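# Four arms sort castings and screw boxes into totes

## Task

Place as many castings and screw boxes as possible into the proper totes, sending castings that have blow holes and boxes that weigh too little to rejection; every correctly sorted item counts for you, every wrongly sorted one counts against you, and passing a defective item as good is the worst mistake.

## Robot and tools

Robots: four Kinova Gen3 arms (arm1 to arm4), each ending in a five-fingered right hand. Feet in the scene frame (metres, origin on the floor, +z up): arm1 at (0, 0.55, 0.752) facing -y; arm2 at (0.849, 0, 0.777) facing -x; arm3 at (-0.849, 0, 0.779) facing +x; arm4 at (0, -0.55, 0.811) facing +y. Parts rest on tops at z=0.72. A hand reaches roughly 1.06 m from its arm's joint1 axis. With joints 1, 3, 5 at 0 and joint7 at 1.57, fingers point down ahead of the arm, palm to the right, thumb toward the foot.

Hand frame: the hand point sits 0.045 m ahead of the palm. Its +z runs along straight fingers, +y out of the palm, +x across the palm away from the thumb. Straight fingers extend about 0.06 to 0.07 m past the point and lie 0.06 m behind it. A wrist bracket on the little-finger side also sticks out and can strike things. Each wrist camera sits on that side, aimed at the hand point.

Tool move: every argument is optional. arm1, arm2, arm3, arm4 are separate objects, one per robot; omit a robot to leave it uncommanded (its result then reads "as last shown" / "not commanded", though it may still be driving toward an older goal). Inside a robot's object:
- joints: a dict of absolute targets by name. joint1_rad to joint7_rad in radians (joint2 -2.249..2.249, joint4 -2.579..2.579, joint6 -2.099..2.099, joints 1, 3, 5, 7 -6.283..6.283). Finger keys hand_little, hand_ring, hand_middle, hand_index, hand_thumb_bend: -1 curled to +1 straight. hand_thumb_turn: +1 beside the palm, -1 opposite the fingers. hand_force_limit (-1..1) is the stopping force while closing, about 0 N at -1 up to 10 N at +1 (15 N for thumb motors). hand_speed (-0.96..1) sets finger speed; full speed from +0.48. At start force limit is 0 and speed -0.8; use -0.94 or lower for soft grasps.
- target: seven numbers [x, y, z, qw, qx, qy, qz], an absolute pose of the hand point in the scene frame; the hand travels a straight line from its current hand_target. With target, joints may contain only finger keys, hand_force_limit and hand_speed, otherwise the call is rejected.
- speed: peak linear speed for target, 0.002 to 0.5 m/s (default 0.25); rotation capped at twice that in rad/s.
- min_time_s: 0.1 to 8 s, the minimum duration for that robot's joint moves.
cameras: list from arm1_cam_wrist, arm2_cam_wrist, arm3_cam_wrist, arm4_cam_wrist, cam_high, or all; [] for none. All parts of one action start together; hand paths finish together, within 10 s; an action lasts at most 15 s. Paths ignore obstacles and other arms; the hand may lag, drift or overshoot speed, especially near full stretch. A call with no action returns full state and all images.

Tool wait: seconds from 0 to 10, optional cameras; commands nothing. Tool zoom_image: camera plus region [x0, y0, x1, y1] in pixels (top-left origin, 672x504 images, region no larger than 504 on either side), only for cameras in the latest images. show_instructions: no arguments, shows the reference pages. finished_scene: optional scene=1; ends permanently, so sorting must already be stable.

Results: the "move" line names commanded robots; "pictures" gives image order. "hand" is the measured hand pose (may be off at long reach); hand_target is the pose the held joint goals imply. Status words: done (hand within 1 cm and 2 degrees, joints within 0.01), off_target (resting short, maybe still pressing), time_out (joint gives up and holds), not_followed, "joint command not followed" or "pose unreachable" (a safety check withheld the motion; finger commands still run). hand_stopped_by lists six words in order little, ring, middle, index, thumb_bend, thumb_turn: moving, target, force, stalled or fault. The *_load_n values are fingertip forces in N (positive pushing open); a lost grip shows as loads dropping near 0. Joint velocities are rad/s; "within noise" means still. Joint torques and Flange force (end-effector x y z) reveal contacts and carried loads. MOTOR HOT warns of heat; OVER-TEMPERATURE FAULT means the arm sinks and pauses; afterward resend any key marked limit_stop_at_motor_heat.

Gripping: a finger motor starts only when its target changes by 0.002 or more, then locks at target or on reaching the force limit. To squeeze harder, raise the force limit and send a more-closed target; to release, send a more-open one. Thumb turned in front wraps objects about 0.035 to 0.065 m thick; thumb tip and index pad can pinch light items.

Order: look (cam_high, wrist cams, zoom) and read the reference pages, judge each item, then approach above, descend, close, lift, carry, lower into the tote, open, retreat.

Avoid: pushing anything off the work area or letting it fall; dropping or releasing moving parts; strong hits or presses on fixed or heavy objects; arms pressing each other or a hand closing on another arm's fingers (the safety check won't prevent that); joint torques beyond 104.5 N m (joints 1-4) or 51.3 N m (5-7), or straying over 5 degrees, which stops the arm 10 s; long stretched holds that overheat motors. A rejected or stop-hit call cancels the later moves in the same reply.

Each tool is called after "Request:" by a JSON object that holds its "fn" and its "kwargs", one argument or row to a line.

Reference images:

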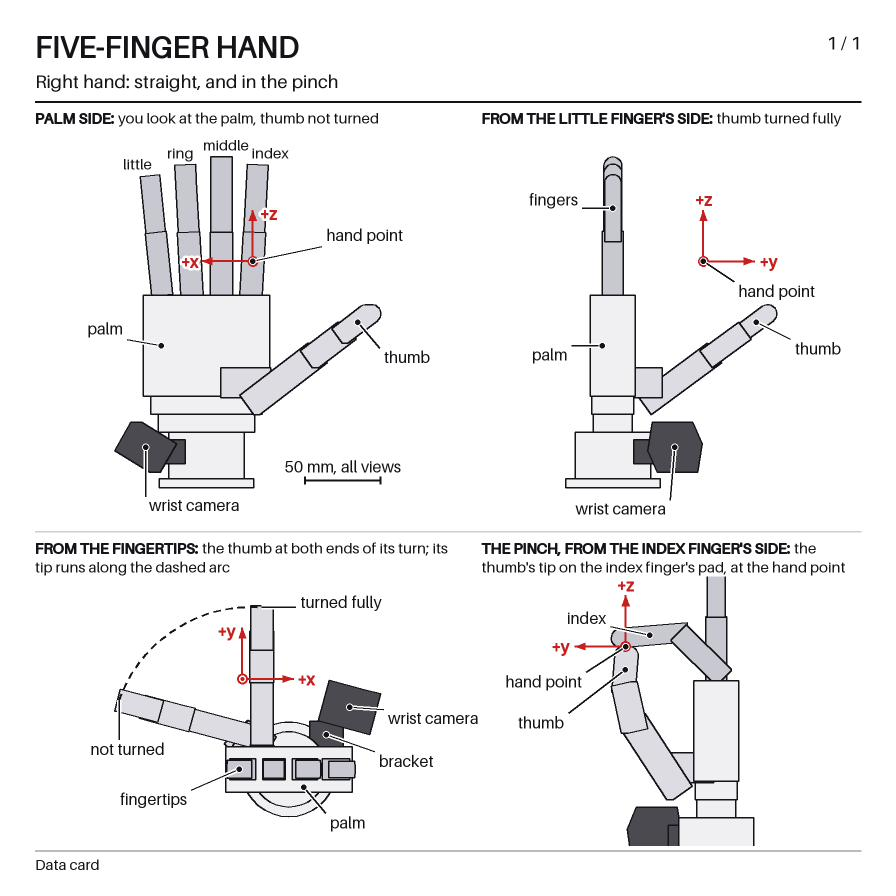

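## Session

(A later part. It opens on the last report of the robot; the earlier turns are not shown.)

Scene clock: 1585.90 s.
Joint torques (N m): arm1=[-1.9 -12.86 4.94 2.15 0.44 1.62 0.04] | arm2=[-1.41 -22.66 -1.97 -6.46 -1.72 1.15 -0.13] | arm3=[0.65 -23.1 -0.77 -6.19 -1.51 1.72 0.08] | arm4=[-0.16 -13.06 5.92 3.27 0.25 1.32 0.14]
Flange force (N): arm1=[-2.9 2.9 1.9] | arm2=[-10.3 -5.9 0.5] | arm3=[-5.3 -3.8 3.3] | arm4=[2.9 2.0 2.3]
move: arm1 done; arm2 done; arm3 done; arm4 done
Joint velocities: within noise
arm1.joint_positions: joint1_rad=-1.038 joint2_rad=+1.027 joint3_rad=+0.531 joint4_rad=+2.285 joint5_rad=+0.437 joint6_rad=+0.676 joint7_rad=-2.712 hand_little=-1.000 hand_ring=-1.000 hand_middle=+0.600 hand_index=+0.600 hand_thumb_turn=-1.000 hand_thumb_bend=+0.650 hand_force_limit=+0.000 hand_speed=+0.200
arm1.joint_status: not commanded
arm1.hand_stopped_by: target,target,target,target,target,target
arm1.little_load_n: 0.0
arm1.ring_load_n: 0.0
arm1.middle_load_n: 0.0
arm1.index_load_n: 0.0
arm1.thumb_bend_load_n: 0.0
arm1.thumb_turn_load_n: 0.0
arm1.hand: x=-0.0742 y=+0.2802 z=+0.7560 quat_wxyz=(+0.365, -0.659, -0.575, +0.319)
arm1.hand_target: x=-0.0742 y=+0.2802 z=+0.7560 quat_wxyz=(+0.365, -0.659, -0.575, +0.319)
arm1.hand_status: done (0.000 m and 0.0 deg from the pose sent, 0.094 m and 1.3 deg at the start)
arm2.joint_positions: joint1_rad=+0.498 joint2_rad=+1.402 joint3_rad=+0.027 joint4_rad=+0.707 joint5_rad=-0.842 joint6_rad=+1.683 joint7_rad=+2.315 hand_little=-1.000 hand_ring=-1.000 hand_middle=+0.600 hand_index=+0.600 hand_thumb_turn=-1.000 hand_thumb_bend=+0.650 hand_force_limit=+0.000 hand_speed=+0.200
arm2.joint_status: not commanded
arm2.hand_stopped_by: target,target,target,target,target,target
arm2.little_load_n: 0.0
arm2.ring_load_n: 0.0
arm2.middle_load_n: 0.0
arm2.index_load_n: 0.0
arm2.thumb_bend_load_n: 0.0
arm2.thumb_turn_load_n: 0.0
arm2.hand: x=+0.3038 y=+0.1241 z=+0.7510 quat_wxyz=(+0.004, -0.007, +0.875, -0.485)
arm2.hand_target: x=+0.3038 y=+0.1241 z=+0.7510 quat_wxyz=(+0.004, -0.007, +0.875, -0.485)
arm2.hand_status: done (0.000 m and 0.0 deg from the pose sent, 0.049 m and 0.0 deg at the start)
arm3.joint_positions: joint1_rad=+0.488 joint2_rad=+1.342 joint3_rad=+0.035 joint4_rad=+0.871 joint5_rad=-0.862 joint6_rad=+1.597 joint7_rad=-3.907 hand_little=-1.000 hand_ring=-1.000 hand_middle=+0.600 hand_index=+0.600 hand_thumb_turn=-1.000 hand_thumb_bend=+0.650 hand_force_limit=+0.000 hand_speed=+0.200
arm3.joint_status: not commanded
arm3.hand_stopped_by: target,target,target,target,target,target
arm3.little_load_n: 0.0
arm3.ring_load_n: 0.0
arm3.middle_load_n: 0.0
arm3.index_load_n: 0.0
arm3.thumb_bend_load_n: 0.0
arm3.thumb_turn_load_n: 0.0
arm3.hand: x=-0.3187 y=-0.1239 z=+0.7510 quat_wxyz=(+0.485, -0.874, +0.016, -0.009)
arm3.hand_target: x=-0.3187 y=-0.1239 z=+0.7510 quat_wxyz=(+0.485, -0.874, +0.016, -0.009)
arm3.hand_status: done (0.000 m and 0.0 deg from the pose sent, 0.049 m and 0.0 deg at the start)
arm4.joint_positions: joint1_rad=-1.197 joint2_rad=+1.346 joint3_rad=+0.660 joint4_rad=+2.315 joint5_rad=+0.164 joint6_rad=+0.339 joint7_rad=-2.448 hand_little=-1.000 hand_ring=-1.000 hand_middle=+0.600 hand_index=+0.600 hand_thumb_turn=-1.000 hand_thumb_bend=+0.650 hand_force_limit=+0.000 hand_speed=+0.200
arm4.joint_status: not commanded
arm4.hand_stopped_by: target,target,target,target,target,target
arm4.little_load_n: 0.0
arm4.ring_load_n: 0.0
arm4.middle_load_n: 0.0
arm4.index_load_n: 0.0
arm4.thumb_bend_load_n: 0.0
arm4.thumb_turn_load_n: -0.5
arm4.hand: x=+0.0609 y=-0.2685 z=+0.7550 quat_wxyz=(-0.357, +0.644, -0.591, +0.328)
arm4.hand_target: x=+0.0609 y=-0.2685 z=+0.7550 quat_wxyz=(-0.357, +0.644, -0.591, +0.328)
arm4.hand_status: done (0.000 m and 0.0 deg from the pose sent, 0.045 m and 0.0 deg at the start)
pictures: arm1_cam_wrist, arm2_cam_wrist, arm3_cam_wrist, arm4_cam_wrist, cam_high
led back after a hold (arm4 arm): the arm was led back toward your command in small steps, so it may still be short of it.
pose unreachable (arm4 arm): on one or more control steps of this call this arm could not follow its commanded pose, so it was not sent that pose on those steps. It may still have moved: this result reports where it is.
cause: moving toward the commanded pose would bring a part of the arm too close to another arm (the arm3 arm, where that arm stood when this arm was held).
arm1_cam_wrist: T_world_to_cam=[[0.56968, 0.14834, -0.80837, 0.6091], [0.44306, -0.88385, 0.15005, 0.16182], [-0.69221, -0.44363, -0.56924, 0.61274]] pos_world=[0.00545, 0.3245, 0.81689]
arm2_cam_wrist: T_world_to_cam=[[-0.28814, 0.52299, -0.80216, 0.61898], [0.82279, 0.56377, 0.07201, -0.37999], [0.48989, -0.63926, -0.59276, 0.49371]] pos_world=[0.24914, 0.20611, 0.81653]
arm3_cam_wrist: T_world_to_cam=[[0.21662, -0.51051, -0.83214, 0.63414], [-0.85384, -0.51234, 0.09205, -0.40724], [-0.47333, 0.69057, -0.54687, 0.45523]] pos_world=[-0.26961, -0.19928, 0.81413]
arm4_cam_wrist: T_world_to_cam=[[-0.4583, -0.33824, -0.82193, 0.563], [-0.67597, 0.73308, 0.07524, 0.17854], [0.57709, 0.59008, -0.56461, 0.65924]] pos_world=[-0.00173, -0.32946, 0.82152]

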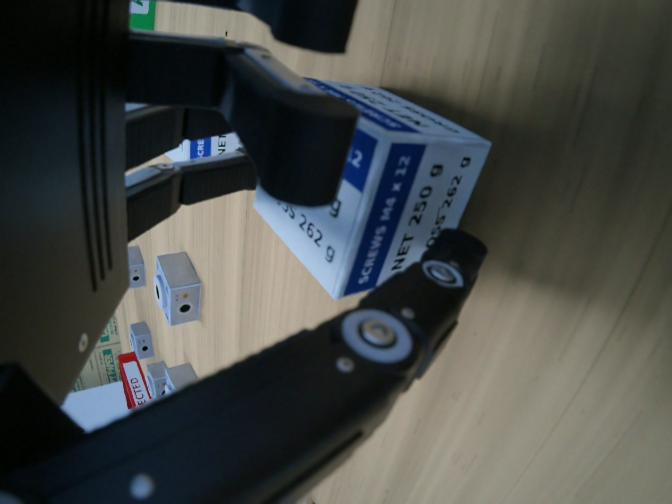

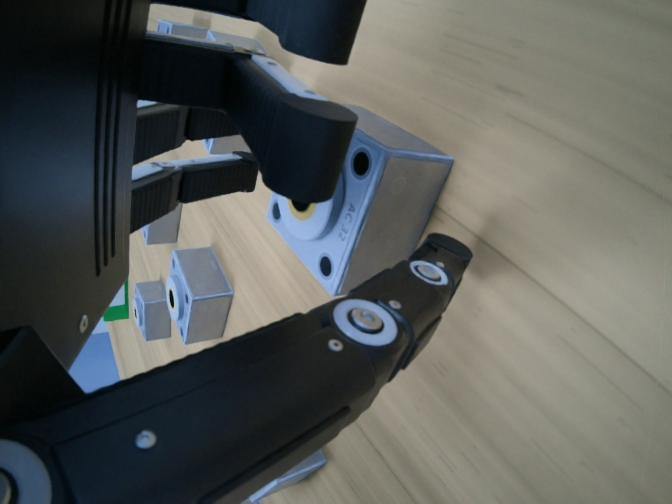

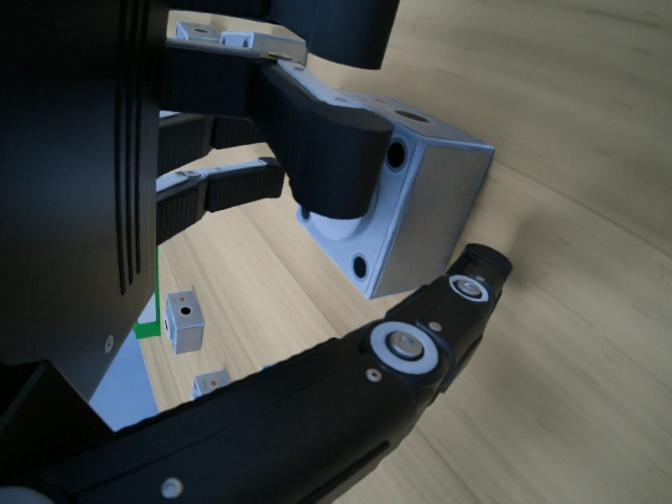

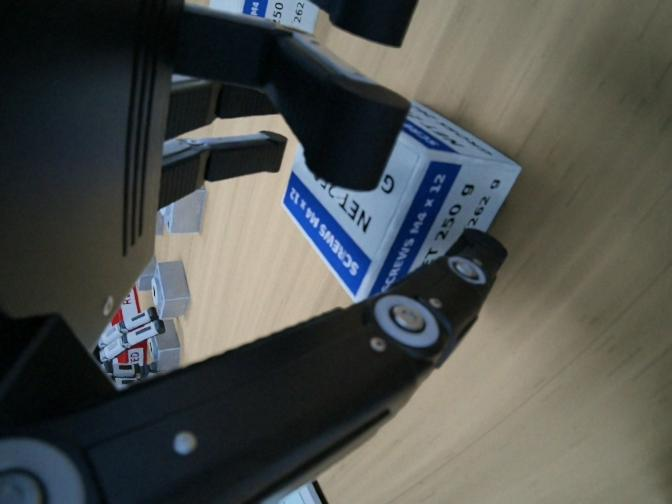

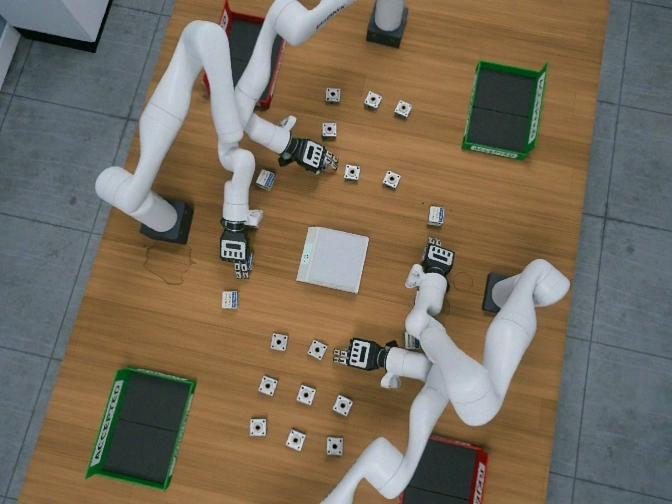

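Request:
{"fn": "move", "kwargs": {
  "arm1": {"joints": {"hand_speed": -0.6, "hand_thumb_bend": 0.5, "hand_index": 0.47, "hand_middle": 0.47}},
  "arm2": {"joints": {"hand_speed": -0.6, "hand_thumb_bend": 0.5, "hand_index": 0.45, "hand_middle": 0.45}},
  "arm3": {"joints": {"hand_speed": -0.6, "hand_thumb_bend": 0.5, "hand_index": 0.45, "hand_middle": 0.45}},
  "arm4": {"joints": {"hand_speed": -0.6, "hand_thumb_bend": 0.5, "hand_index": 0.47, "hand_middle": 0.47}}
}}

Request:
{"fn": "move", "kwargs": {
  "arm1": {"joints": {"hand_speed": -0.94, "hand_force_limit": 0.1, "hand_index": 0.1, "hand_middle": 0.1}},
  "arm2": {"joints": {"hand_speed": -0.94, "hand_force_limit": 0.1, "hand_index": 0.1, "hand_middle": 0.1}},
  "arm3": {"joints": {"hand_speed": -0.94, "hand_force_limit": 0.1, "hand_index": 0.1, "hand_middle": 0.1}},
  "arm4": {"joints": {"hand_speed": -0.94, "hand_force_limit": 0.1, "hand_index": 0.1, "hand_middle": 0.1}},
  "cameras": ["all"]
}}

Scene clock: 1624.37 s.
Joint torques (N m): arm1=[-1.9 -12.78 4.84 2.25 0.5 1.64 0.07] | arm2=[-1.42 -22.58 -1.93 -6.53 -1.7 1.12 -0.13] | arm3=[0.61 -23 -0.73 -6.14 -1.54 1.7 0.07] | arm4=[-0.19 -13.06 6.02 3.17 0.28 1.34 0.15]
Flange force (N): arm1=[-3.1 2.9 1.7] | arm2=[-11.0 -6.3 0.7] | arm3=[-5.2 -3.8 3.2] | arm4=[3.3 2.0 2.5]
move: arm1 done; arm2 done; arm3 done; arm4 done
Joint velocities: within noise
arm1.joint_positions: joint1_rad=-1.038 joint2_rad=+1.027 joint3_rad=+0.531 joint4_rad=+2.285 joint5_rad=+0.437 joint6_rad=+0.676 joint7_rad=-2.712 hand_little=-1.000 hand_ring=-1.000 hand_middle=+0.470 hand_index=+0.470 hand_thumb_turn=-1.000 hand_thumb_bend=+0.500 hand_force_limit=+0.000 hand_speed=-0.600
arm1.joint_status: all done
arm1.hand_stopped_by: target,target,target,target,target,target
arm1.little_load_n: 0.0
arm1.ring_load_n: 0.0
arm1.middle_load_n: 0.0
arm1.index_load_n: 0.0
arm1.thumb_bend_load_n: 0.0
arm1.thumb_turn_load_n: 0.0
arm1.hand: x=-0.0742 y=+0.2802 z=+0.7560 quat_wxyz=(+0.365, -0.659, -0.575, +0.319)
arm1.hand_target: x=-0.0742 y=+0.2802 z=+0.7560 quat_wxyz=(+0.365, -0.659, -0.575, +0.319)
arm1.hand_status: not commanded
arm2.joint_positions: joint1_rad=+0.498 joint2_rad=+1.402 joint3_rad=+0.027 joint4_rad=+0.707 joint5_rad=-0.842 joint6_rad=+1.683 joint7_rad=+2.315 hand_little=-1.000 hand_ring=-1.000 hand_middle=+0.450 hand_index=+0.450 hand_thumb_turn=-1.000 hand_thumb_bend=+0.500 hand_force_limit=+0.000 hand_speed=-0.600
arm2.joint_status: all done
arm2.hand_stopped_by: target,target,target,target,target,target
arm2.little_load_n: 0.0
arm2.ring_load_n: 0.0
arm2.middle_load_n: 0.0
arm2.index_load_n: 0.5
arm2.thumb_bend_load_n: 0.0
arm2.thumb_turn_load_n: 0.0
arm2.hand: x=+0.3038 y=+0.1241 z=+0.7510 quat_wxyz=(+0.004, -0.007, +0.875, -0.485)
arm2.hand_target: x=+0.3038 y=+0.1241 z=+0.7510 quat_wxyz=(+0.004, -0.007, +0.875, -0.485)
arm2.hand_status: not commanded
arm3.joint_positions: joint1_rad=+0.488 joint2_rad=+1.342 joint3_rad=+0.035 joint4_rad=+0.871 joint5_rad=-0.862 joint6_rad=+1.597 joint7_rad=-3.907 hand_little=-1.000 hand_ring=-1.000 hand_middle=+0.450 hand_index=+0.450 hand_thumb_turn=-1.000 hand_thumb_bend=+0.500 hand_force_limit=+0.000 hand_speed=-0.600
arm3.joint_status: all done
arm3.hand_stopped_by: target,target,target,target,target,target
arm3.little_load_n: 0.0
arm3.ring_load_n: 0.0
arm3.middle_load_n: 0.0
arm3.index_load_n: 0.0
arm3.thumb_bend_load_n: 0.0
arm3.thumb_turn_load_n: 0.0
arm3.hand: x=-0.3187 y=-0.1239 z=+0.7510 quat_wxyz=(+0.485, -0.874, +0.016, -0.009)
arm3.hand_target: x=-0.3187 y=-0.1239 z=+0.7510 quat_wxyz=(+0.485, -0.874, +0.016, -0.009)
arm3.hand_status: not commanded
arm4.joint_positions: joint1_rad=-1.197 joint2_rad=+1.346 joint3_rad=+0.660 joint4_rad=+2.315 joint5_rad=+0.164 joint6_rad=+0.339 joint7_rad=-2.448 hand_little=-1.000 hand_ring=-1.000 hand_middle=+0.470 hand_index=+0.470 hand_thumb_turn=-1.000 hand_thumb_bend=+0.500 hand_force_limit=+0.000 hand_speed=-0.600
arm4.joint_status: all done
arm4.hand_stopped_by: target,target,target,target,target,target
arm4.little_load_n: 0.0
arm4.ring_load_n: 0.0
arm4.middle_load_n: 0.0
arm4.index_load_n: 0.0
arm4.thumb_bend_load_n: 0.0
arm4.thumb_turn_load_n: 0.0
arm4.hand: x=+0.0609 y=-0.2685 z=+0.7550 quat_wxyz=(-0.357, +0.644, -0.591, +0.328)
arm4.hand_target: x=+0.0609 y=-0.2685 z=+0.7550 quat_wxyz=(-0.357, +0.644, -0.591, +0.328)
arm4.hand_status: not commanded
pictures: none

Scene clock: 1626.53 s.
Joint torques (N m): arm1=[-2.09 -12.82 3.91 1.56 0.21 0.86 0.08] | arm2=[-1.27 -19.65 -0.95 -6.07 -0.89 -0.07 0.05] | arm3=[0.89 -20.58 0.17 -5.96 -0.91 0.56 0.26] | arm4=[-0.33 -13.06 4.77 2.45 0.16 0.71 0.22]
Flange force (N): arm1=[-3.6 0.0 0.9] | arm2=[-11.6 -11.5 -2.1] | arm3=[-6.2 -8.6 1.0] | arm4=[2.3 -1.1 1.1]
move: arm1 off_target; arm2 off_target; arm3 off_target; arm4 off_target
Joint velocities: within noise
arm1.joint_positions: joint1_rad=-1.038 joint2_rad=+1.027 joint3_rad=+0.531 joint4_rad=+2.285 joint5_rad=+0.437 joint6_rad=+0.676 joint7_rad=-2.712 hand_little=-1.000 hand_ring=-1.000 hand_middle=+0.230 hand_index=+0.224 hand_thumb_turn=-1.000 hand_thumb_bend=+0.502 hand_force_limit=+0.100 hand_speed=-0.940
arm1.joint_status: hand_middle off_target (ended at +0.230, target +0.100); hand_index off_target (ended at +0.224, target +0.100); the others done
arm1.hand_stopped_by: target,target,force,force,target,target
arm1.little_load_n: 0.0
arm1.ring_load_n: 0.0
arm1.middle_load_n: 5.0
arm1.index_load_n: 6.0
arm1.thumb_bend_load_n: 7.0
arm1.thumb_turn_load_n: 0.0
arm1.hand: x=-0.0742 y=+0.2802 z=+0.7560 quat_wxyz=(+0.365, -0.659, -0.575, +0.319)
arm1.hand_target: x=-0.0742 y=+0.2802 z=+0.7560 quat_wxyz=(+0.365, -0.659, -0.575, +0.319)
arm1.hand_status: not commanded
arm2.joint_positions: joint1_rad=+0.498 joint2_rad=+1.402 joint3_rad=+0.027 joint4_rad=+0.707 joint5_rad=-0.842 joint6_rad=+1.683 joint7_rad=+2.315 hand_little=-1.000 hand_ring=-1.000 hand_middle=+0.164 hand_index=+0.147 hand_thumb_turn=-1.000 hand_thumb_bend=+0.501 hand_force_limit=+0.100 hand_speed=-0.940
arm2.joint_status: hand_middle off_target (ended at +0.164, target +0.100); hand_index off_target (ended at +0.147, target +0.100); the others done
arm2.hand_stopped_by: target,target,force,force,target,target
arm2.little_load_n: 0.5
arm2.ring_load_n: 0.0
arm2.middle_load_n: 5.5
arm2.index_load_n: 6.0
arm2.thumb_bend_load_n: 5.0
arm2.thumb_turn_load_n: 0.0
arm2.hand: x=+0.3038 y=+0.1241 z=+0.7510 quat_wxyz=(+0.004, -0.007, +0.875, -0.485)
arm2.hand_target: x=+0.3038 y=+0.1241 z=+0.7510 quat_wxyz=(+0.004, -0.007, +0.875, -0.485)
arm2.hand_status: not commanded
arm3.joint_positions: joint1_rad=+0.488 joint2_rad=+1.342 joint3_rad=+0.035 joint4_rad=+0.871 joint5_rad=-0.862 joint6_rad=+1.597 joint7_rad=-3.907 hand_little=-1.000 hand_ring=-1.000 hand_middle=+0.170 hand_index=+0.153 hand_thumb_turn=-1.000 hand_thumb_bend=+0.501 hand_force_limit=+0.100 hand_speed=-0.940
arm3.joint_status: hand_middle off_target (ended at +0.170, target +0.100); hand_index off_target (ended at +0.153, target +0.100); the others done
arm3.hand_stopped_by: target,target,force,force,target,target
arm3.little_load_n: 0.0
arm3.ring_load_n: 0.0
arm3.middle_load_n: 5.0
arm3.index_load_n: 5.5
arm3.thumb_bend_load_n: 6.0
arm3.thumb_turn_load_n: 0.0
arm3.hand: x=-0.3187 y=-0.1239 z=+0.7510 quat_wxyz=(+0.485, -0.874, +0.016, -0.009)
arm3.hand_target: x=-0.3187 y=-0.1239 z=+0.7510 quat_wxyz=(+0.485, -0.874, +0.016, -0.009)
arm3.hand_status: not commanded
arm4.joint_positions: joint1_rad=-1.197 joint2_rad=+1.346 joint3_rad=+0.660 joint4_rad=+2.315 joint5_rad=+0.164 joint6_rad=+0.339 joint7_rad=-2.448 hand_little=-1.000 hand_ring=-1.000 hand_middle=+0.207 hand_index=+0.196 hand_thumb_turn=-1.000 hand_thumb_bend=+0.502 hand_force_limit=+0.100 hand_speed=-0.940
arm4.joint_status: hand_middle off_target (ended at +0.207, target +0.100); hand_index off_target (ended at +0.196, target +0.100); the others done
arm4.hand_stopped_by: target,target,force,force,target,target
arm4.little_load_n: 0.0
arm4.ring_load_n: 0.0
arm4.middle_load_n: 5.0
arm4.index_load_n: 6.0
arm4.thumb_bend_load_n: 7.5
arm4.thumb_turn_load_n: 0.0
arm4.hand: x=+0.0609 y=-0.2685 z=+0.7550 quat_wxyz=(-0.357, +0.644, -0.592, +0.328)
arm4.hand_target: x=+0.0609 y=-0.2685 z=+0.7550 quat_wxyz=(-0.357, +0.644, -0.591, +0.328)
arm4.hand_status: not commanded
pictures: arm1_cam_wrist, arm2_cam_wrist, arm3_cam_wrist, arm4_cam_wrist, cam_high
arm1_cam_wrist: T_world_to_cam=[[0.56968, 0.14834, -0.80837, 0.6091], [0.44306, -0.88385, 0.15005, 0.16182], [-0.69221, -0.44363, -0.56924, 0.61274]] pos_world=[0.00545, 0.3245, 0.81689]
arm2_cam_wrist: T_world_to_cam=[[-0.28822, 0.52296, -0.80215, 0.61904], [0.8228, 0.56376, 0.0719, -0.37983], [0.48982, -0.63929, -0.59278, 0.49387]] pos_world=[0.24904, 0.20611, 0.81663]
arm3_cam_wrist: T_world_to_cam=[[0.21666, -0.51042, -0.83218, 0.6342], [-0.85386, -0.51233, 0.09194, -0.40716], [-0.47328, 0.69064, -0.54683, 0.45522]] pos_world=[-0.26961, -0.19928, 0.81413]
arm4_cam_wrist: T_world_to_cam=[[-0.4583, -0.33824, -0.82193, 0.563], [-0.67597, 0.73308, 0.07524, 0.17854], [0.57709, 0.59008, -0.56461, 0.65924]] pos_world=[-0.00173, -0.32946, 0.82152]

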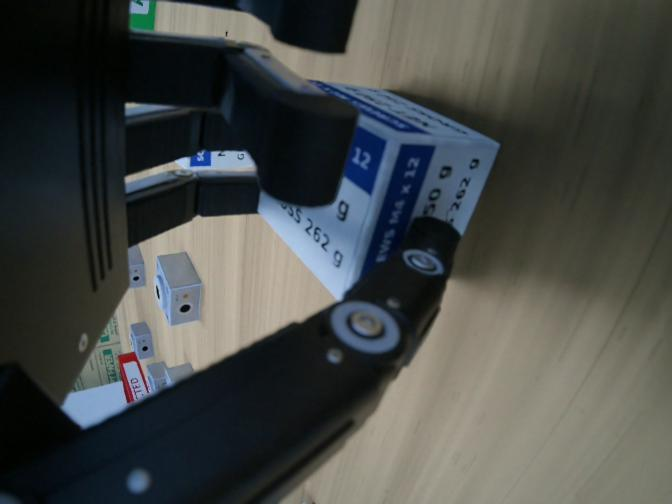

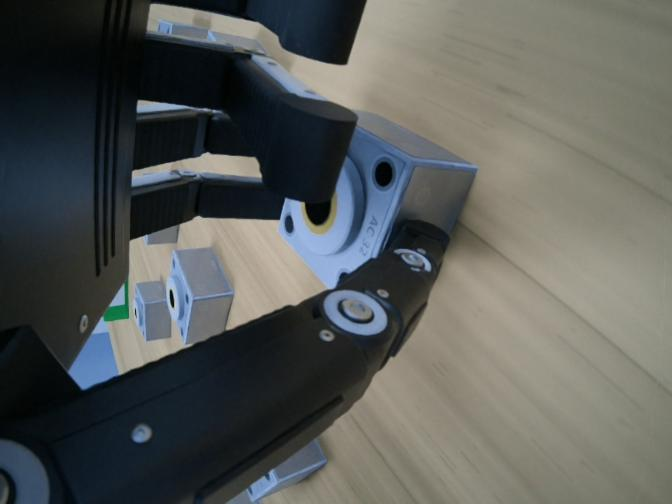

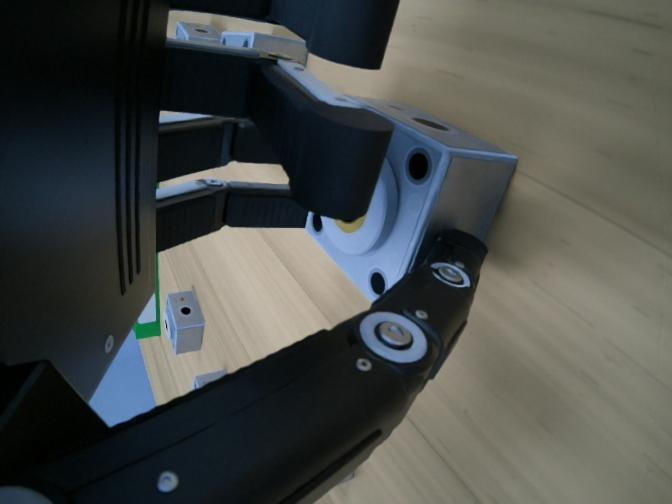

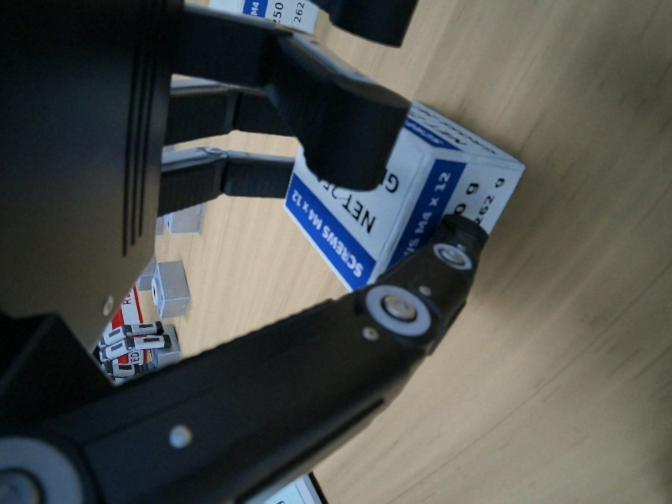

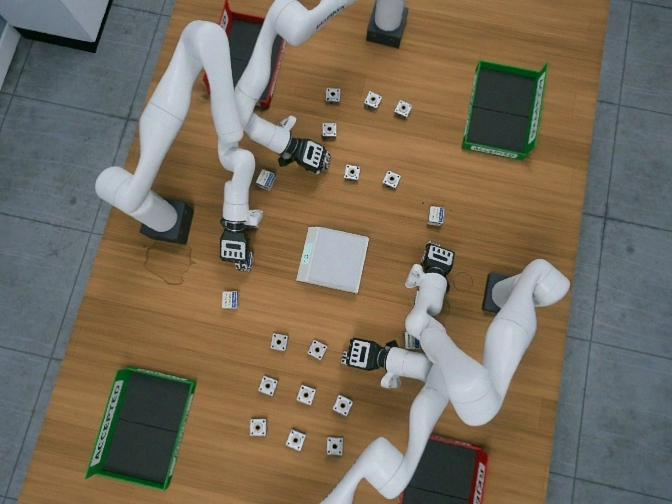

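Request:
{"fn": "zoom_image", "kwargs": {
  "camera": "cam_high",
  "region": [295, 215, 375, 300]
}}

Request:
{"fn": "zoom_image", "kwargs": {
  "camera": "cam_high",
  "region": [295, 240, 320, 275]
}}

Scaled by 5.929 from the camera's image (finer frame: 960x720).

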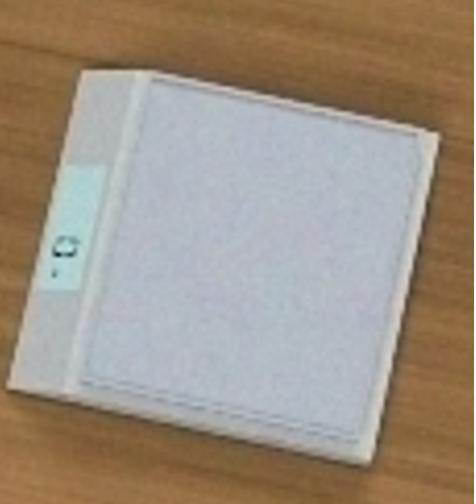

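Scaled by 14.400 from the camera's image (finer frame: 960x720).

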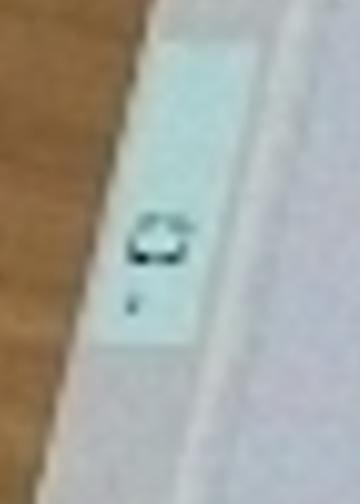

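Request:
{"fn": "zoom_image", "kwargs": {
  "camera": "cam_high",
  "region": [70, 350, 210, 500]
}}

Request:
{"fn": "zoom_image", "kwargs": {
  "camera": "cam_high",
  "region": [450, 40, 560, 170]
}}

Request:
{"fn": "zoom_image", "kwargs": {
  "camera": "cam_high",
  "region": [400, 405, 500, 504]
}}

Scaled by 3.360 from the camera's image (finer frame: 960x720).

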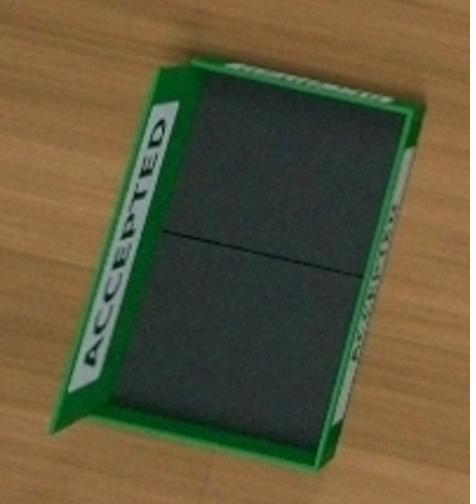

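Scaled by 3.877 from the camera's image (finer frame: 960x720).

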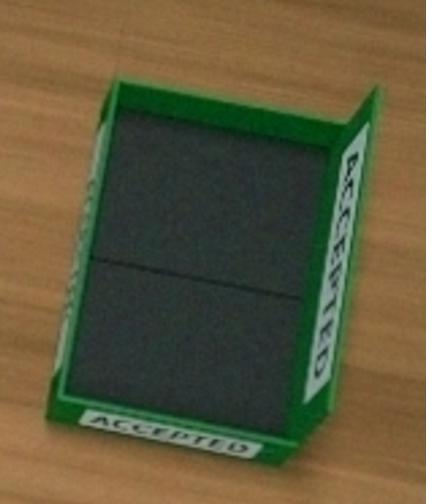

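Scaled by 5.040 from the camera's image (finer frame: 960x720).

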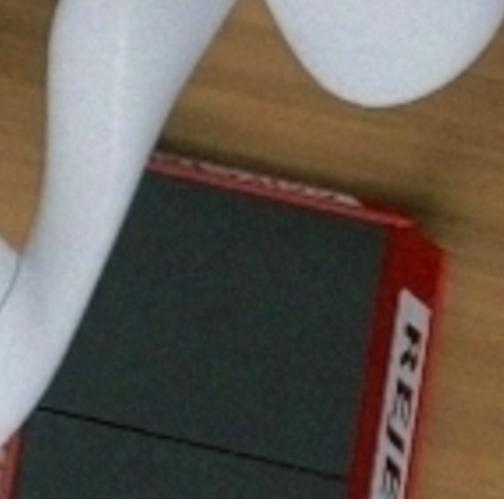

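Request:
{"fn": "move", "kwargs": {
  "arm1": {"target": [-0.0742, 0.2802, 0.88, 0.3653, -0.6592, -0.5750, 0.3187], "speed": 0.2},
  "arm2": {"target": [0.3038, 0.1241, 0.87, 0.0038, -0.0069, 0.8747, -0.4848], "speed": 0.2},
  "arm3": {"target": [-0.3187, -0.1239, 0.87, 0.4847, -0.8745, 0.0160, -0.0089], "speed": 0.2},
  "arm4": {"target": [0.0609, -0.2685, 0.88, 0.3572, -0.6443, 0.5915, -0.3278], "speed": 0.2},
  "cameras": ["all"]
}}

Scene clock: 1902.53 s.
Joint torques (N m): arm1=[-1.83 -10.5 4.46 -1.04 1.28 1.99 0.01] | arm2=[-1.39 -22.94 -2.1 -7.19 -2.1 1.14 -0.16] | arm3=[0.64 -23.38 -0.88 -7.06 -1.88 1.73 0.1] | arm4=[-0.21 -11.29 6.17 0.38 0.89 1.51 0.08]
Flange force (N): arm1=[-4.3 6.0 4.2] | arm2=[-10.6 -3.3 2.3] | arm3=[-5.0 -1.5 4.6] | arm4=[1.3 6.0 4.1]
move: arm1 done; arm2 done; arm3 done; arm4 done
Joint velocities: within noise
arm1.joint_positions: joint1_rad=-1.136 joint2_rad=+0.644 joint3_rad=+0.676 joint4_rad=+2.285 joint5_rad=+0.500 joint6_rad=+1.015 joint7_rad=-2.551 hand_little=-1.000 hand_ring=-1.000 hand_middle=+0.230 hand_index=+0.224 hand_thumb_turn=-1.000 hand_thumb_bend=+0.503 hand_force_limit=+0.100 hand_speed=-0.940
arm1.joint_status: not commanded
arm1.hand_stopped_by: target,target,force,force,target,target
arm1.little_load_n: 0.0
arm1.ring_load_n: 0.0
arm1.middle_load_n: 3.5
arm1.index_load_n: 5.0
arm1.thumb_bend_load_n: 8.0
arm1.thumb_turn_load_n: 0.5
arm1.hand: x=-0.0742 y=+0.2802 z=+0.8800 quat_wxyz=(+0.365, -0.659, -0.575, +0.319)
arm1.hand_target: x=-0.0742 y=+0.2802 z=+0.8800 quat_wxyz=(+0.365, -0.659, -0.575, +0.319)
arm1.hand_status: done (0.000 m and 0.0 deg from the pose sent, 0.124 m and 0.0 deg at the start)
arm2.joint_positions: joint1_rad=+0.499 joint2_rad=+1.212 joint3_rad=+0.022 joint4_rad=+0.747 joint5_rad=-0.854 joint6_rad=+1.783 joint7_rad=+2.202 hand_little=-1.000 hand_ring=-1.000 hand_middle=+0.164 hand_index=+0.147 hand_thumb_turn=-1.000 hand_thumb_bend=+0.502 hand_force_limit=+0.100 hand_speed=-0.940
arm2.joint_status: not commanded
arm2.hand_stopped_by: target,target,force,force,target,target
arm2.little_load_n: 0.0
arm2.ring_load_n: 0.0
arm2.middle_load_n: 3.5
arm2.index_load_n: 4.0
arm2.thumb_bend_load_n: 7.0
arm2.thumb_turn_load_n: 0.0
arm2.hand: x=+0.3038 y=+0.1241 z=+0.8700 quat_wxyz=(+0.004, -0.007, +0.875, -0.485)
arm2.hand_target: x=+0.3038 y=+0.1241 z=+0.8700 quat_wxyz=(+0.004, -0.007, +0.875, -0.485)
arm2.hand_status: done (0.000 m and 0.0 deg from the pose sent, 0.119 m and 0.0 deg at the start)
arm3.joint_positions: joint1_rad=+0.488 joint2_rad=+1.148 joint3_rad=+0.032 joint4_rad=+0.908 joint5_rad=-0.865 joint6_rad=+1.702 joint7_rad=-4.025 hand_little=-1.000 hand_ring=-1.000 hand_middle=+0.170 hand_index=+0.153 hand_thumb_turn=-1.000 hand_thumb_bend=+0.502 hand_force_limit=+0.100 hand_speed=-0.940
arm3.joint_status: not commanded
arm3.hand_stopped_by: target,target,force,force,target,target
arm3.little_load_n: 0.0
arm3.ring_load_n: 0.0
arm3.middle_load_n: 3.5
arm3.index_load_n: 4.0
arm3.thumb_bend_load_n: 8.0
arm3.thumb_turn_load_n: 0.0
arm3.hand: x=-0.3187 y=-0.1239 z=+0.8700 quat_wxyz=(+0.485, -0.874, +0.016, -0.009)
arm3.hand_target: x=-0.3187 y=-0.1239 z=+0.8700 quat_wxyz=(+0.485, -0.874, +0.016, -0.009)
arm3.hand_status: done (0.000 m and 0.0 deg from the pose sent, 0.119 m and 0.0 deg at the start; pose on its path clipped on 21 of 58 steps)
arm4.joint_positions: joint1_rad=-1.289 joint2_rad=+0.994 joint3_rad=+0.900 joint4_rad=+2.394 joint5_rad=+0.306 joint6_rad=+0.562 joint7_rad=-2.300 hand_little=-1.000 hand_ring=-1.000 hand_middle=+0.207 hand_index=+0.196 hand_thumb_turn=-1.000 hand_thumb_bend=+0.503 hand_force_limit=+0.100 hand_speed=-0.940
arm4.joint_status: not commanded
arm4.hand_stopped_by: target,target,force,force,target,target
arm4.little_load_n: 0.0
arm4.ring_load_n: 0.0
arm4.middle_load_n: 4.0
arm4.index_load_n: 5.0
arm4.thumb_bend_load_n: 8.5
arm4.thumb_turn_load_n: 0.0
arm4.hand: x=+0.0609 y=-0.2685 z=+0.8800 quat_wxyz=(-0.357, +0.644, -0.591, +0.328)
arm4.hand_target: x=+0.0609 y=-0.2685 z=+0.8800 quat_wxyz=(-0.357, +0.644, -0.591, +0.328)
arm4.hand_status: done (0.000 m and 0.0 deg from the pose sent, 0.125 m and 0.0 deg at the start)
pictures: arm1_cam_wrist, arm2_cam_wrist, arm3_cam_wrist, arm4_cam_wrist, cam_high
led back after a hold (arm3 arm): the arm was led back toward your command in small steps, so it may still be short of it.
pose unreachable (arm3 arm): on one or more control steps of this call this arm could not follow its commanded pose, so it was not sent that pose on those steps. It may still have moved: this result reports where it is.
cause: moving toward the commanded pose would bring a part of the arm too close to another arm (the arm4 arm, where that arm stood when this arm was held).
arm1_cam_wrist: T_world_to_cam=[[0.56959, 0.14829, -0.80844, 0.70943], [0.44304, -0.88386, 0.15003, 0.14324], [-0.6923, -0.44363, -0.56913, 0.68322]] pos_world=[0.00545, 0.3245, 0.94089]
arm2_cam_wrist: T_world_to_cam=[[-0.28816, 0.52301, -0.80214, 0.71442], [0.82283, 0.56372, 0.07196, -0.38851], [0.48982, -0.63929, -0.59278, 0.5643]] pos_world=[0.24914, 0.20611, 0.93553]
arm3_cam_wrist: T_world_to_cam=[[0.21669, -0.51038, -0.8322, 0.73326], [-0.8538, -0.51241, 0.09194, -0.4181], [-0.47335, 0.69061, -0.5468, 0.52024]] pos_world=[-0.26961, -0.19928, 0.93313]
arm4_cam_wrist: T_world_to_cam=[[-0.4583, -0.33824, -0.82193, 0.66569], [-0.67597, 0.73308, 0.07524, 0.16907], [0.57709, 0.59008, -0.56461, 0.72987]] pos_world=[-0.00183, -0.32946, 0.94652]

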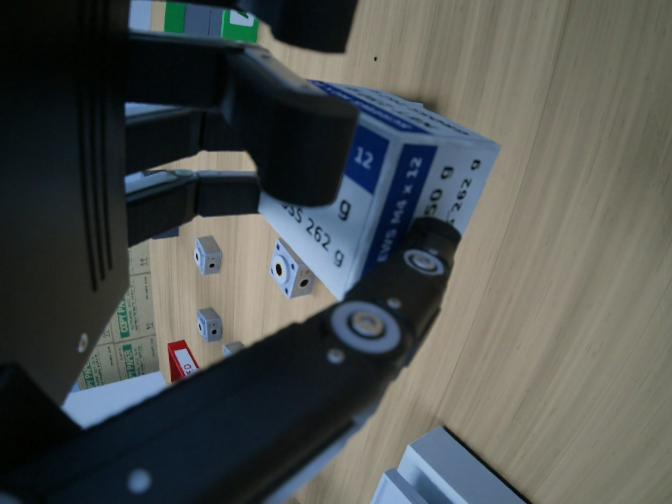

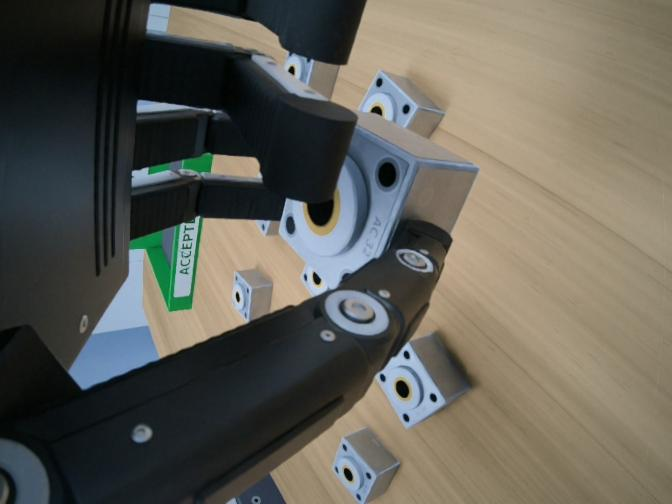

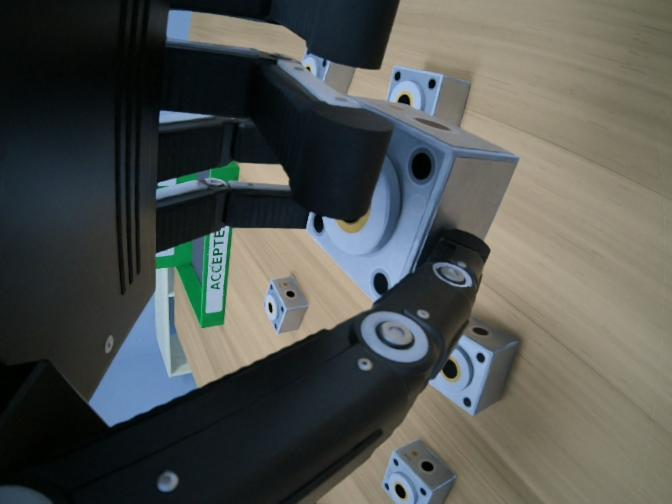

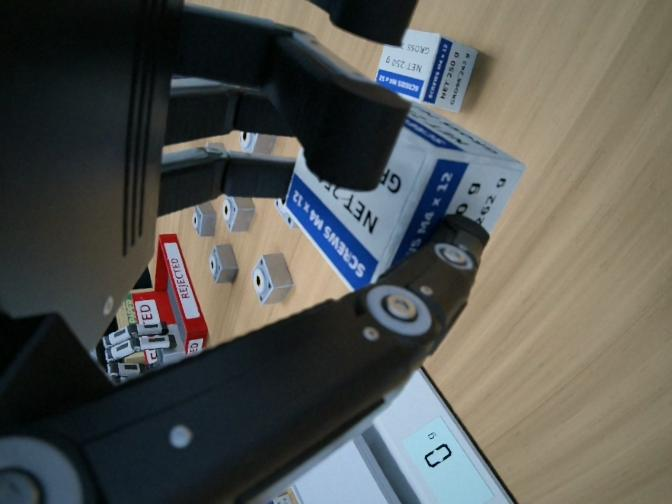

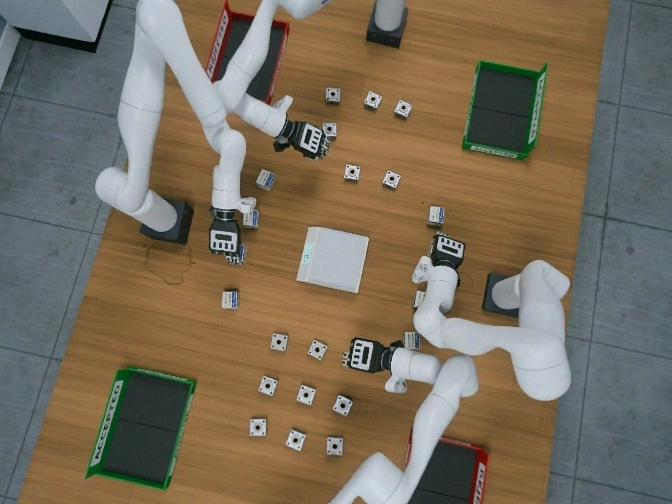

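Request:
{"fn": "move", "kwargs": {
  "arm1": {"target": [-0.033, 0.0475, 0.88, 0, 0, 0.8747, -0.4848], "speed": 0.33},
  "arm4": {"target": [0.038, -0.0185, 0.88, 0.4848, -0.8747, 0, 0], "speed": 0.33},
  "cameras": ["cam_high", "arm4_cam_wrist"]
}}

Scene clock: 1985.80 s.
Joint torques (N m): arm1=[-1.89 -14.15 2.57 -4.39 -0.65 2.41 0.01] | arm2=[-1.42 -22.93 -2.13 -7.14 -2.09 1.17 -0.16] | arm3=[0.61 -23.24 -0.88 -7.06 -1.91 1.74 0.09] | arm4=[-0.18 -11.41 7.68 -0.01 -0.47 1.37 0.07]
Flange force (N): arm1=[7.4 5.7 3.5] | arm2=[-10.3 -3.2 2.1] | arm3=[-5.4 -1.7 4.6] | arm4=[0.8 7.3 3.3]
move: arm1 done; arm4 not_followed
Joint velocities: within noise
arm1.joint_positions: joint1_rad=-0.163 joint2_rad=+0.524 joint3_rad=+0.391 joint4_rad=+2.440 joint5_rad=+3.497 joint6_rad=+0.861 joint7_rad=-3.443 hand_little=-1.000 hand_ring=-1.000 hand_middle=+0.230 hand_index=+0.224 hand_thumb_turn=-1.000 hand_thumb_bend=+0.503 hand_force_limit=+0.100 hand_speed=-0.940
arm1.joint_status: not commanded
arm1.hand_stopped_by: target,target,force,force,target,target
arm1.little_load_n: 0.0
arm1.ring_load_n: 0.0
arm1.middle_load_n: 4.0
arm1.index_load_n: 5.0
arm1.thumb_bend_load_n: 8.0
arm1.thumb_turn_load_n: 0.0
arm1.hand: x=-0.0330 y=+0.0475 z=+0.8800 quat_wxyz=(+0.000, +0.000, -0.875, +0.485)
arm1.hand_target: x=-0.0330 y=+0.0475 z=+0.8800 quat_wxyz=(+0.000, +0.000, -0.875, +0.485)
arm1.hand_status: done (0.000 m and 0.0 deg from the pose sent, 0.236 m and 97.8 deg at the start)
arm2: as last shown
arm2.thumb_bend_load_n: 7.5
arm3.joint_positions: joint1_rad=+0.488 joint2_rad=+1.148 joint3_rad=+0.032 joint4_rad=+0.908 joint5_rad=-0.865 joint6_rad=+1.702 joint7_rad=-4.025 hand_little=-1.000 hand_ring=-1.000 hand_middle=+0.170 hand_index=+0.153 hand_thumb_turn=-1.000 hand_thumb_bend=+0.502 hand_force_limit=+0.100 hand_speed=-0.940
arm3.joint_status: not commanded
arm3.hand_stopped_by: target,target,force,force,target,target
arm3.little_load_n: 0.0
arm3.ring_load_n: 0.0
arm3.middle_load_n: 3.5
arm3.index_load_n: 4.0
arm3.thumb_bend_load_n: 8.0
arm3.thumb_turn_load_n: 0.0
arm3.hand: x=-0.3187 y=-0.1239 z=+0.8700 quat_wxyz=(+0.485, -0.874, +0.016, -0.009)
arm3.hand_target: x=-0.3187 y=-0.1239 z=+0.8700 quat_wxyz=(+0.485, -0.874, +0.016, -0.009)
arm3.hand_status: not commanded
arm4.joint_positions: joint1_rad=-1.330 joint2_rad=+1.251 joint3_rad=+1.207 joint4_rad=+2.532 joint5_rad=+0.629 joint6_rad=-0.145 joint7_rad=-2.214 hand_little=-1.000 hand_ring=-1.000 hand_middle=+0.207 hand_index=+0.196 hand_thumb_turn=-1.000 hand_thumb_bend=+0.503 hand_force_limit=+0.100 hand_speed=-0.940
arm4.joint_status: not commanded
arm4.hand_stopped_by: target,target,force,force,target,target
arm4.little_load_n: 0.0
arm4.ring_load_n: 0.0
arm4.middle_load_n: 4.0
arm4.index_load_n: 5.0
arm4.thumb_bend_load_n: 8.5
arm4.thumb_turn_load_n: 0.0
arm4.hand: x=+0.0518 y=-0.1817 z=+0.8805 quat_wxyz=(-0.426, +0.773, -0.408, +0.232)
arm4.hand_target: x=+0.0518 y=-0.1817 z=+0.8805 quat_wxyz=(-0.426, +0.773, -0.408, +0.232)
arm4.hand_status: not_followed (0.164 m and 56.0 deg from the pose sent, 0.251 m and 85.1 deg at the start; pose on its path clipped on 39 of 82 steps)
pictures: arm4_cam_wrist, cam_high
pose unreachable (arm4 arm): on one or more control steps of this call this arm could not follow its commanded pose, so it was not sent that pose on those steps. On the call's last step it was still not sent that pose. It may still have moved: this result reports where it is.
cause: moving toward the commanded pose would bring a part of the arm too close to another arm (the arm3 arm, where that arm stood when this arm was held).
arm4_cam_wrist: T_world_to_cam=[[-0.23047, -0.52534, -0.81908, 0.64295], [-0.94763, 0.31243, 0.06625, 0.04489], [0.2211, 0.79146, -0.56983, 0.74386]] pos_world=[0.02626, -0.26499, 0.94753]

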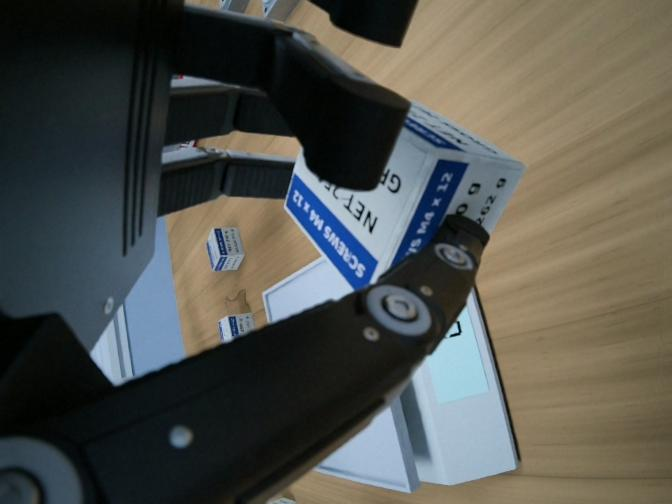

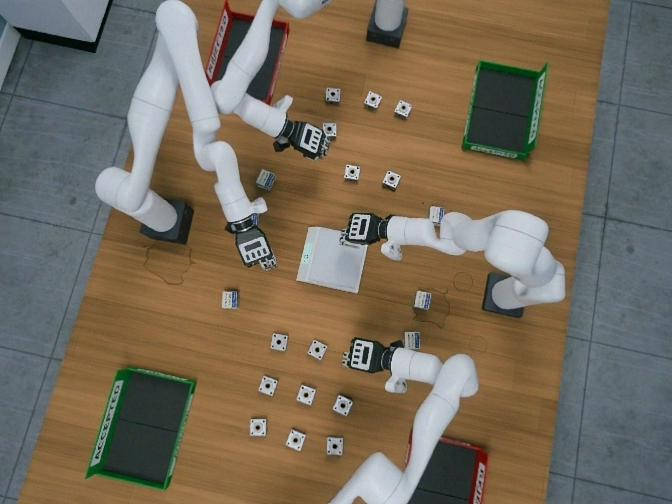

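Request:
{"fn": "move", "kwargs": {
  "arm2": {"joints":{"joint1_rad":0.583,"joint2_rad":0.937,"joint3_rad":0,"joint4_rad":1.671,"joint5_rad":-1.036,"joint6_rad":1.863,"joint7_rad":-0.452},"min_time_s":3.5},
  "arm3": {"joints":{"joint1_rad":0.555,"joint2_rad":0.941,"joint3_rad":0,"joint4_rad":1.673,"joint5_rad":-1.036,"joint6_rad":1.863,"joint7_rad":-0.452},"min_time_s":3.5},
  "cameras": ["cam_high"]
}}

Scene clock: 2059.43 s.
Joint torques (N m): arm1=[-1.92 -14.14 2.56 -4.42 -0.69 2.35 0] | arm2=[-1.44 -16.73 -2.35 -3.37 -1.47 2.31 -0.01] | arm3=[0.67 -17.76 -1.22 -3.6 -1.36 2.8 0.21] | arm4=[-0.25 -11.37 7.73 -0.06 -0.49 1.41 0.1]
Flange force (N): arm1=[7.6 6.0 3.3] | arm2=[5.7 2.9 -0.2] | arm3=[2.5 -0.4 3.8] | arm4=[0.8 7.3 3.4]
move: arm2 done; arm3 done
Joint velocities: within noise
arm1, arm4: as last shown
arm2.joint_positions: joint1_rad=+0.583 joint2_rad=+0.937 joint3_rad=+0.000 joint4_rad=+1.671 joint5_rad=-1.036 joint6_rad=+1.863 joint7_rad=-0.452 hand_little=-1.000 hand_ring=-1.000 hand_middle=+0.164 hand_index=+0.147 hand_thumb_turn=-1.000 hand_thumb_bend=+0.502 hand_force_limit=+0.100 hand_speed=-0.940
arm2.joint_status: all done
arm2.hand_stopped_by: target,target,force,force,target,target
arm2.little_load_n: 0.0
arm2.ring_load_n: 0.0
arm2.middle_load_n: 4.5
arm2.index_load_n: 4.5
arm2.thumb_bend_load_n: 6.5
arm2.thumb_turn_load_n: -0.5
arm2.hand: x=+0.4216 y=-0.0193 z=+1.1011 quat_wxyz=(+0.707, +0.707, +0.001, -0.001)
arm2.hand_target: x=+0.4216 y=-0.0193 z=+1.1011 quat_wxyz=(+0.707, +0.707, +0.001, -0.001)
arm2.hand_status: not commanded
arm3.joint_positions: joint1_rad=+0.555 joint2_rad=+0.941 joint3_rad=+0.000 joint4_rad=+1.673 joint5_rad=-1.036 joint6_rad=+1.863 joint7_rad=-0.452 hand_little=-1.000 hand_ring=-1.000 hand_middle=+0.170 hand_index=+0.153 hand_thumb_turn=-1.000 hand_thumb_bend=+0.502 hand_force_limit=+0.100 hand_speed=-0.940
arm3.joint_status: all done
arm3.hand_stopped_by: target,target,force,force,target,target
arm3.little_load_n: 0.0
arm3.ring_load_n: 0.0
arm3.middle_load_n: 4.5
arm3.index_load_n: 4.0
arm3.thumb_bend_load_n: 7.5
arm3.thumb_turn_load_n: 0.0
arm3.hand: x=-0.4223 y=+0.0187 z=+1.1023 quat_wxyz=(+0.001, +0.000, -0.706, -0.709)
arm3.hand_target: x=-0.4223 y=+0.0187 z=+1.1023 quat_wxyz=(+0.001, +0.000, -0.706, -0.709)
arm3.hand_status: not commanded

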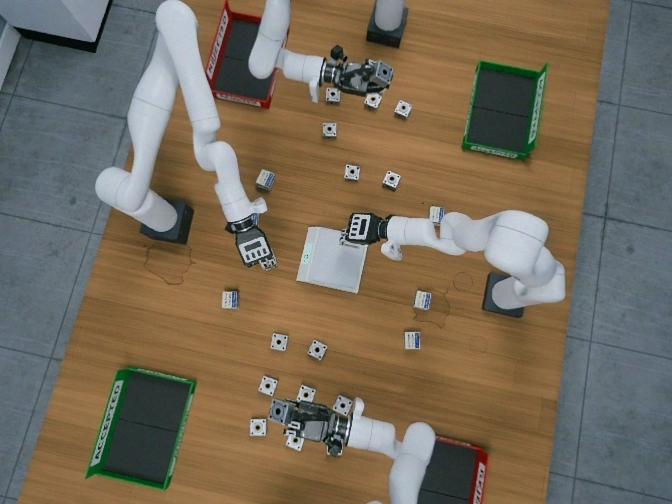

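Request:
{"fn": "zoom_image", "kwargs": {
  "camera": "cam_high",
  "region": [262, 392, 312, 430]
}}

Request:
{"fn": "zoom_image", "kwargs": {
  "camera": "cam_high",
  "region": [355, 55, 405, 93]
}}

Scaled by 10.080 from the camera's image (finer frame: 960x720).

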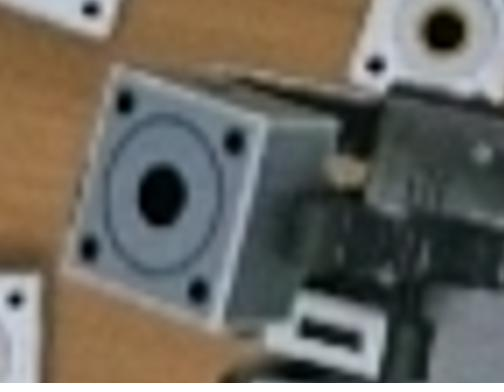

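Scaled by 10.080 from the camera's image (finer frame: 960x720).

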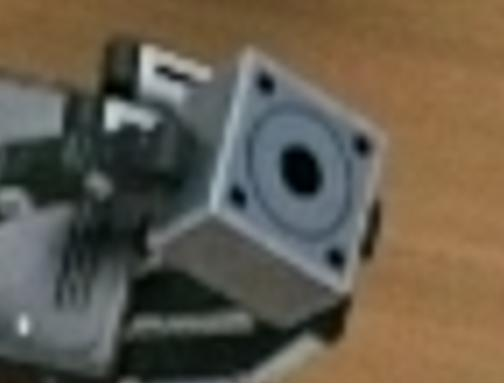

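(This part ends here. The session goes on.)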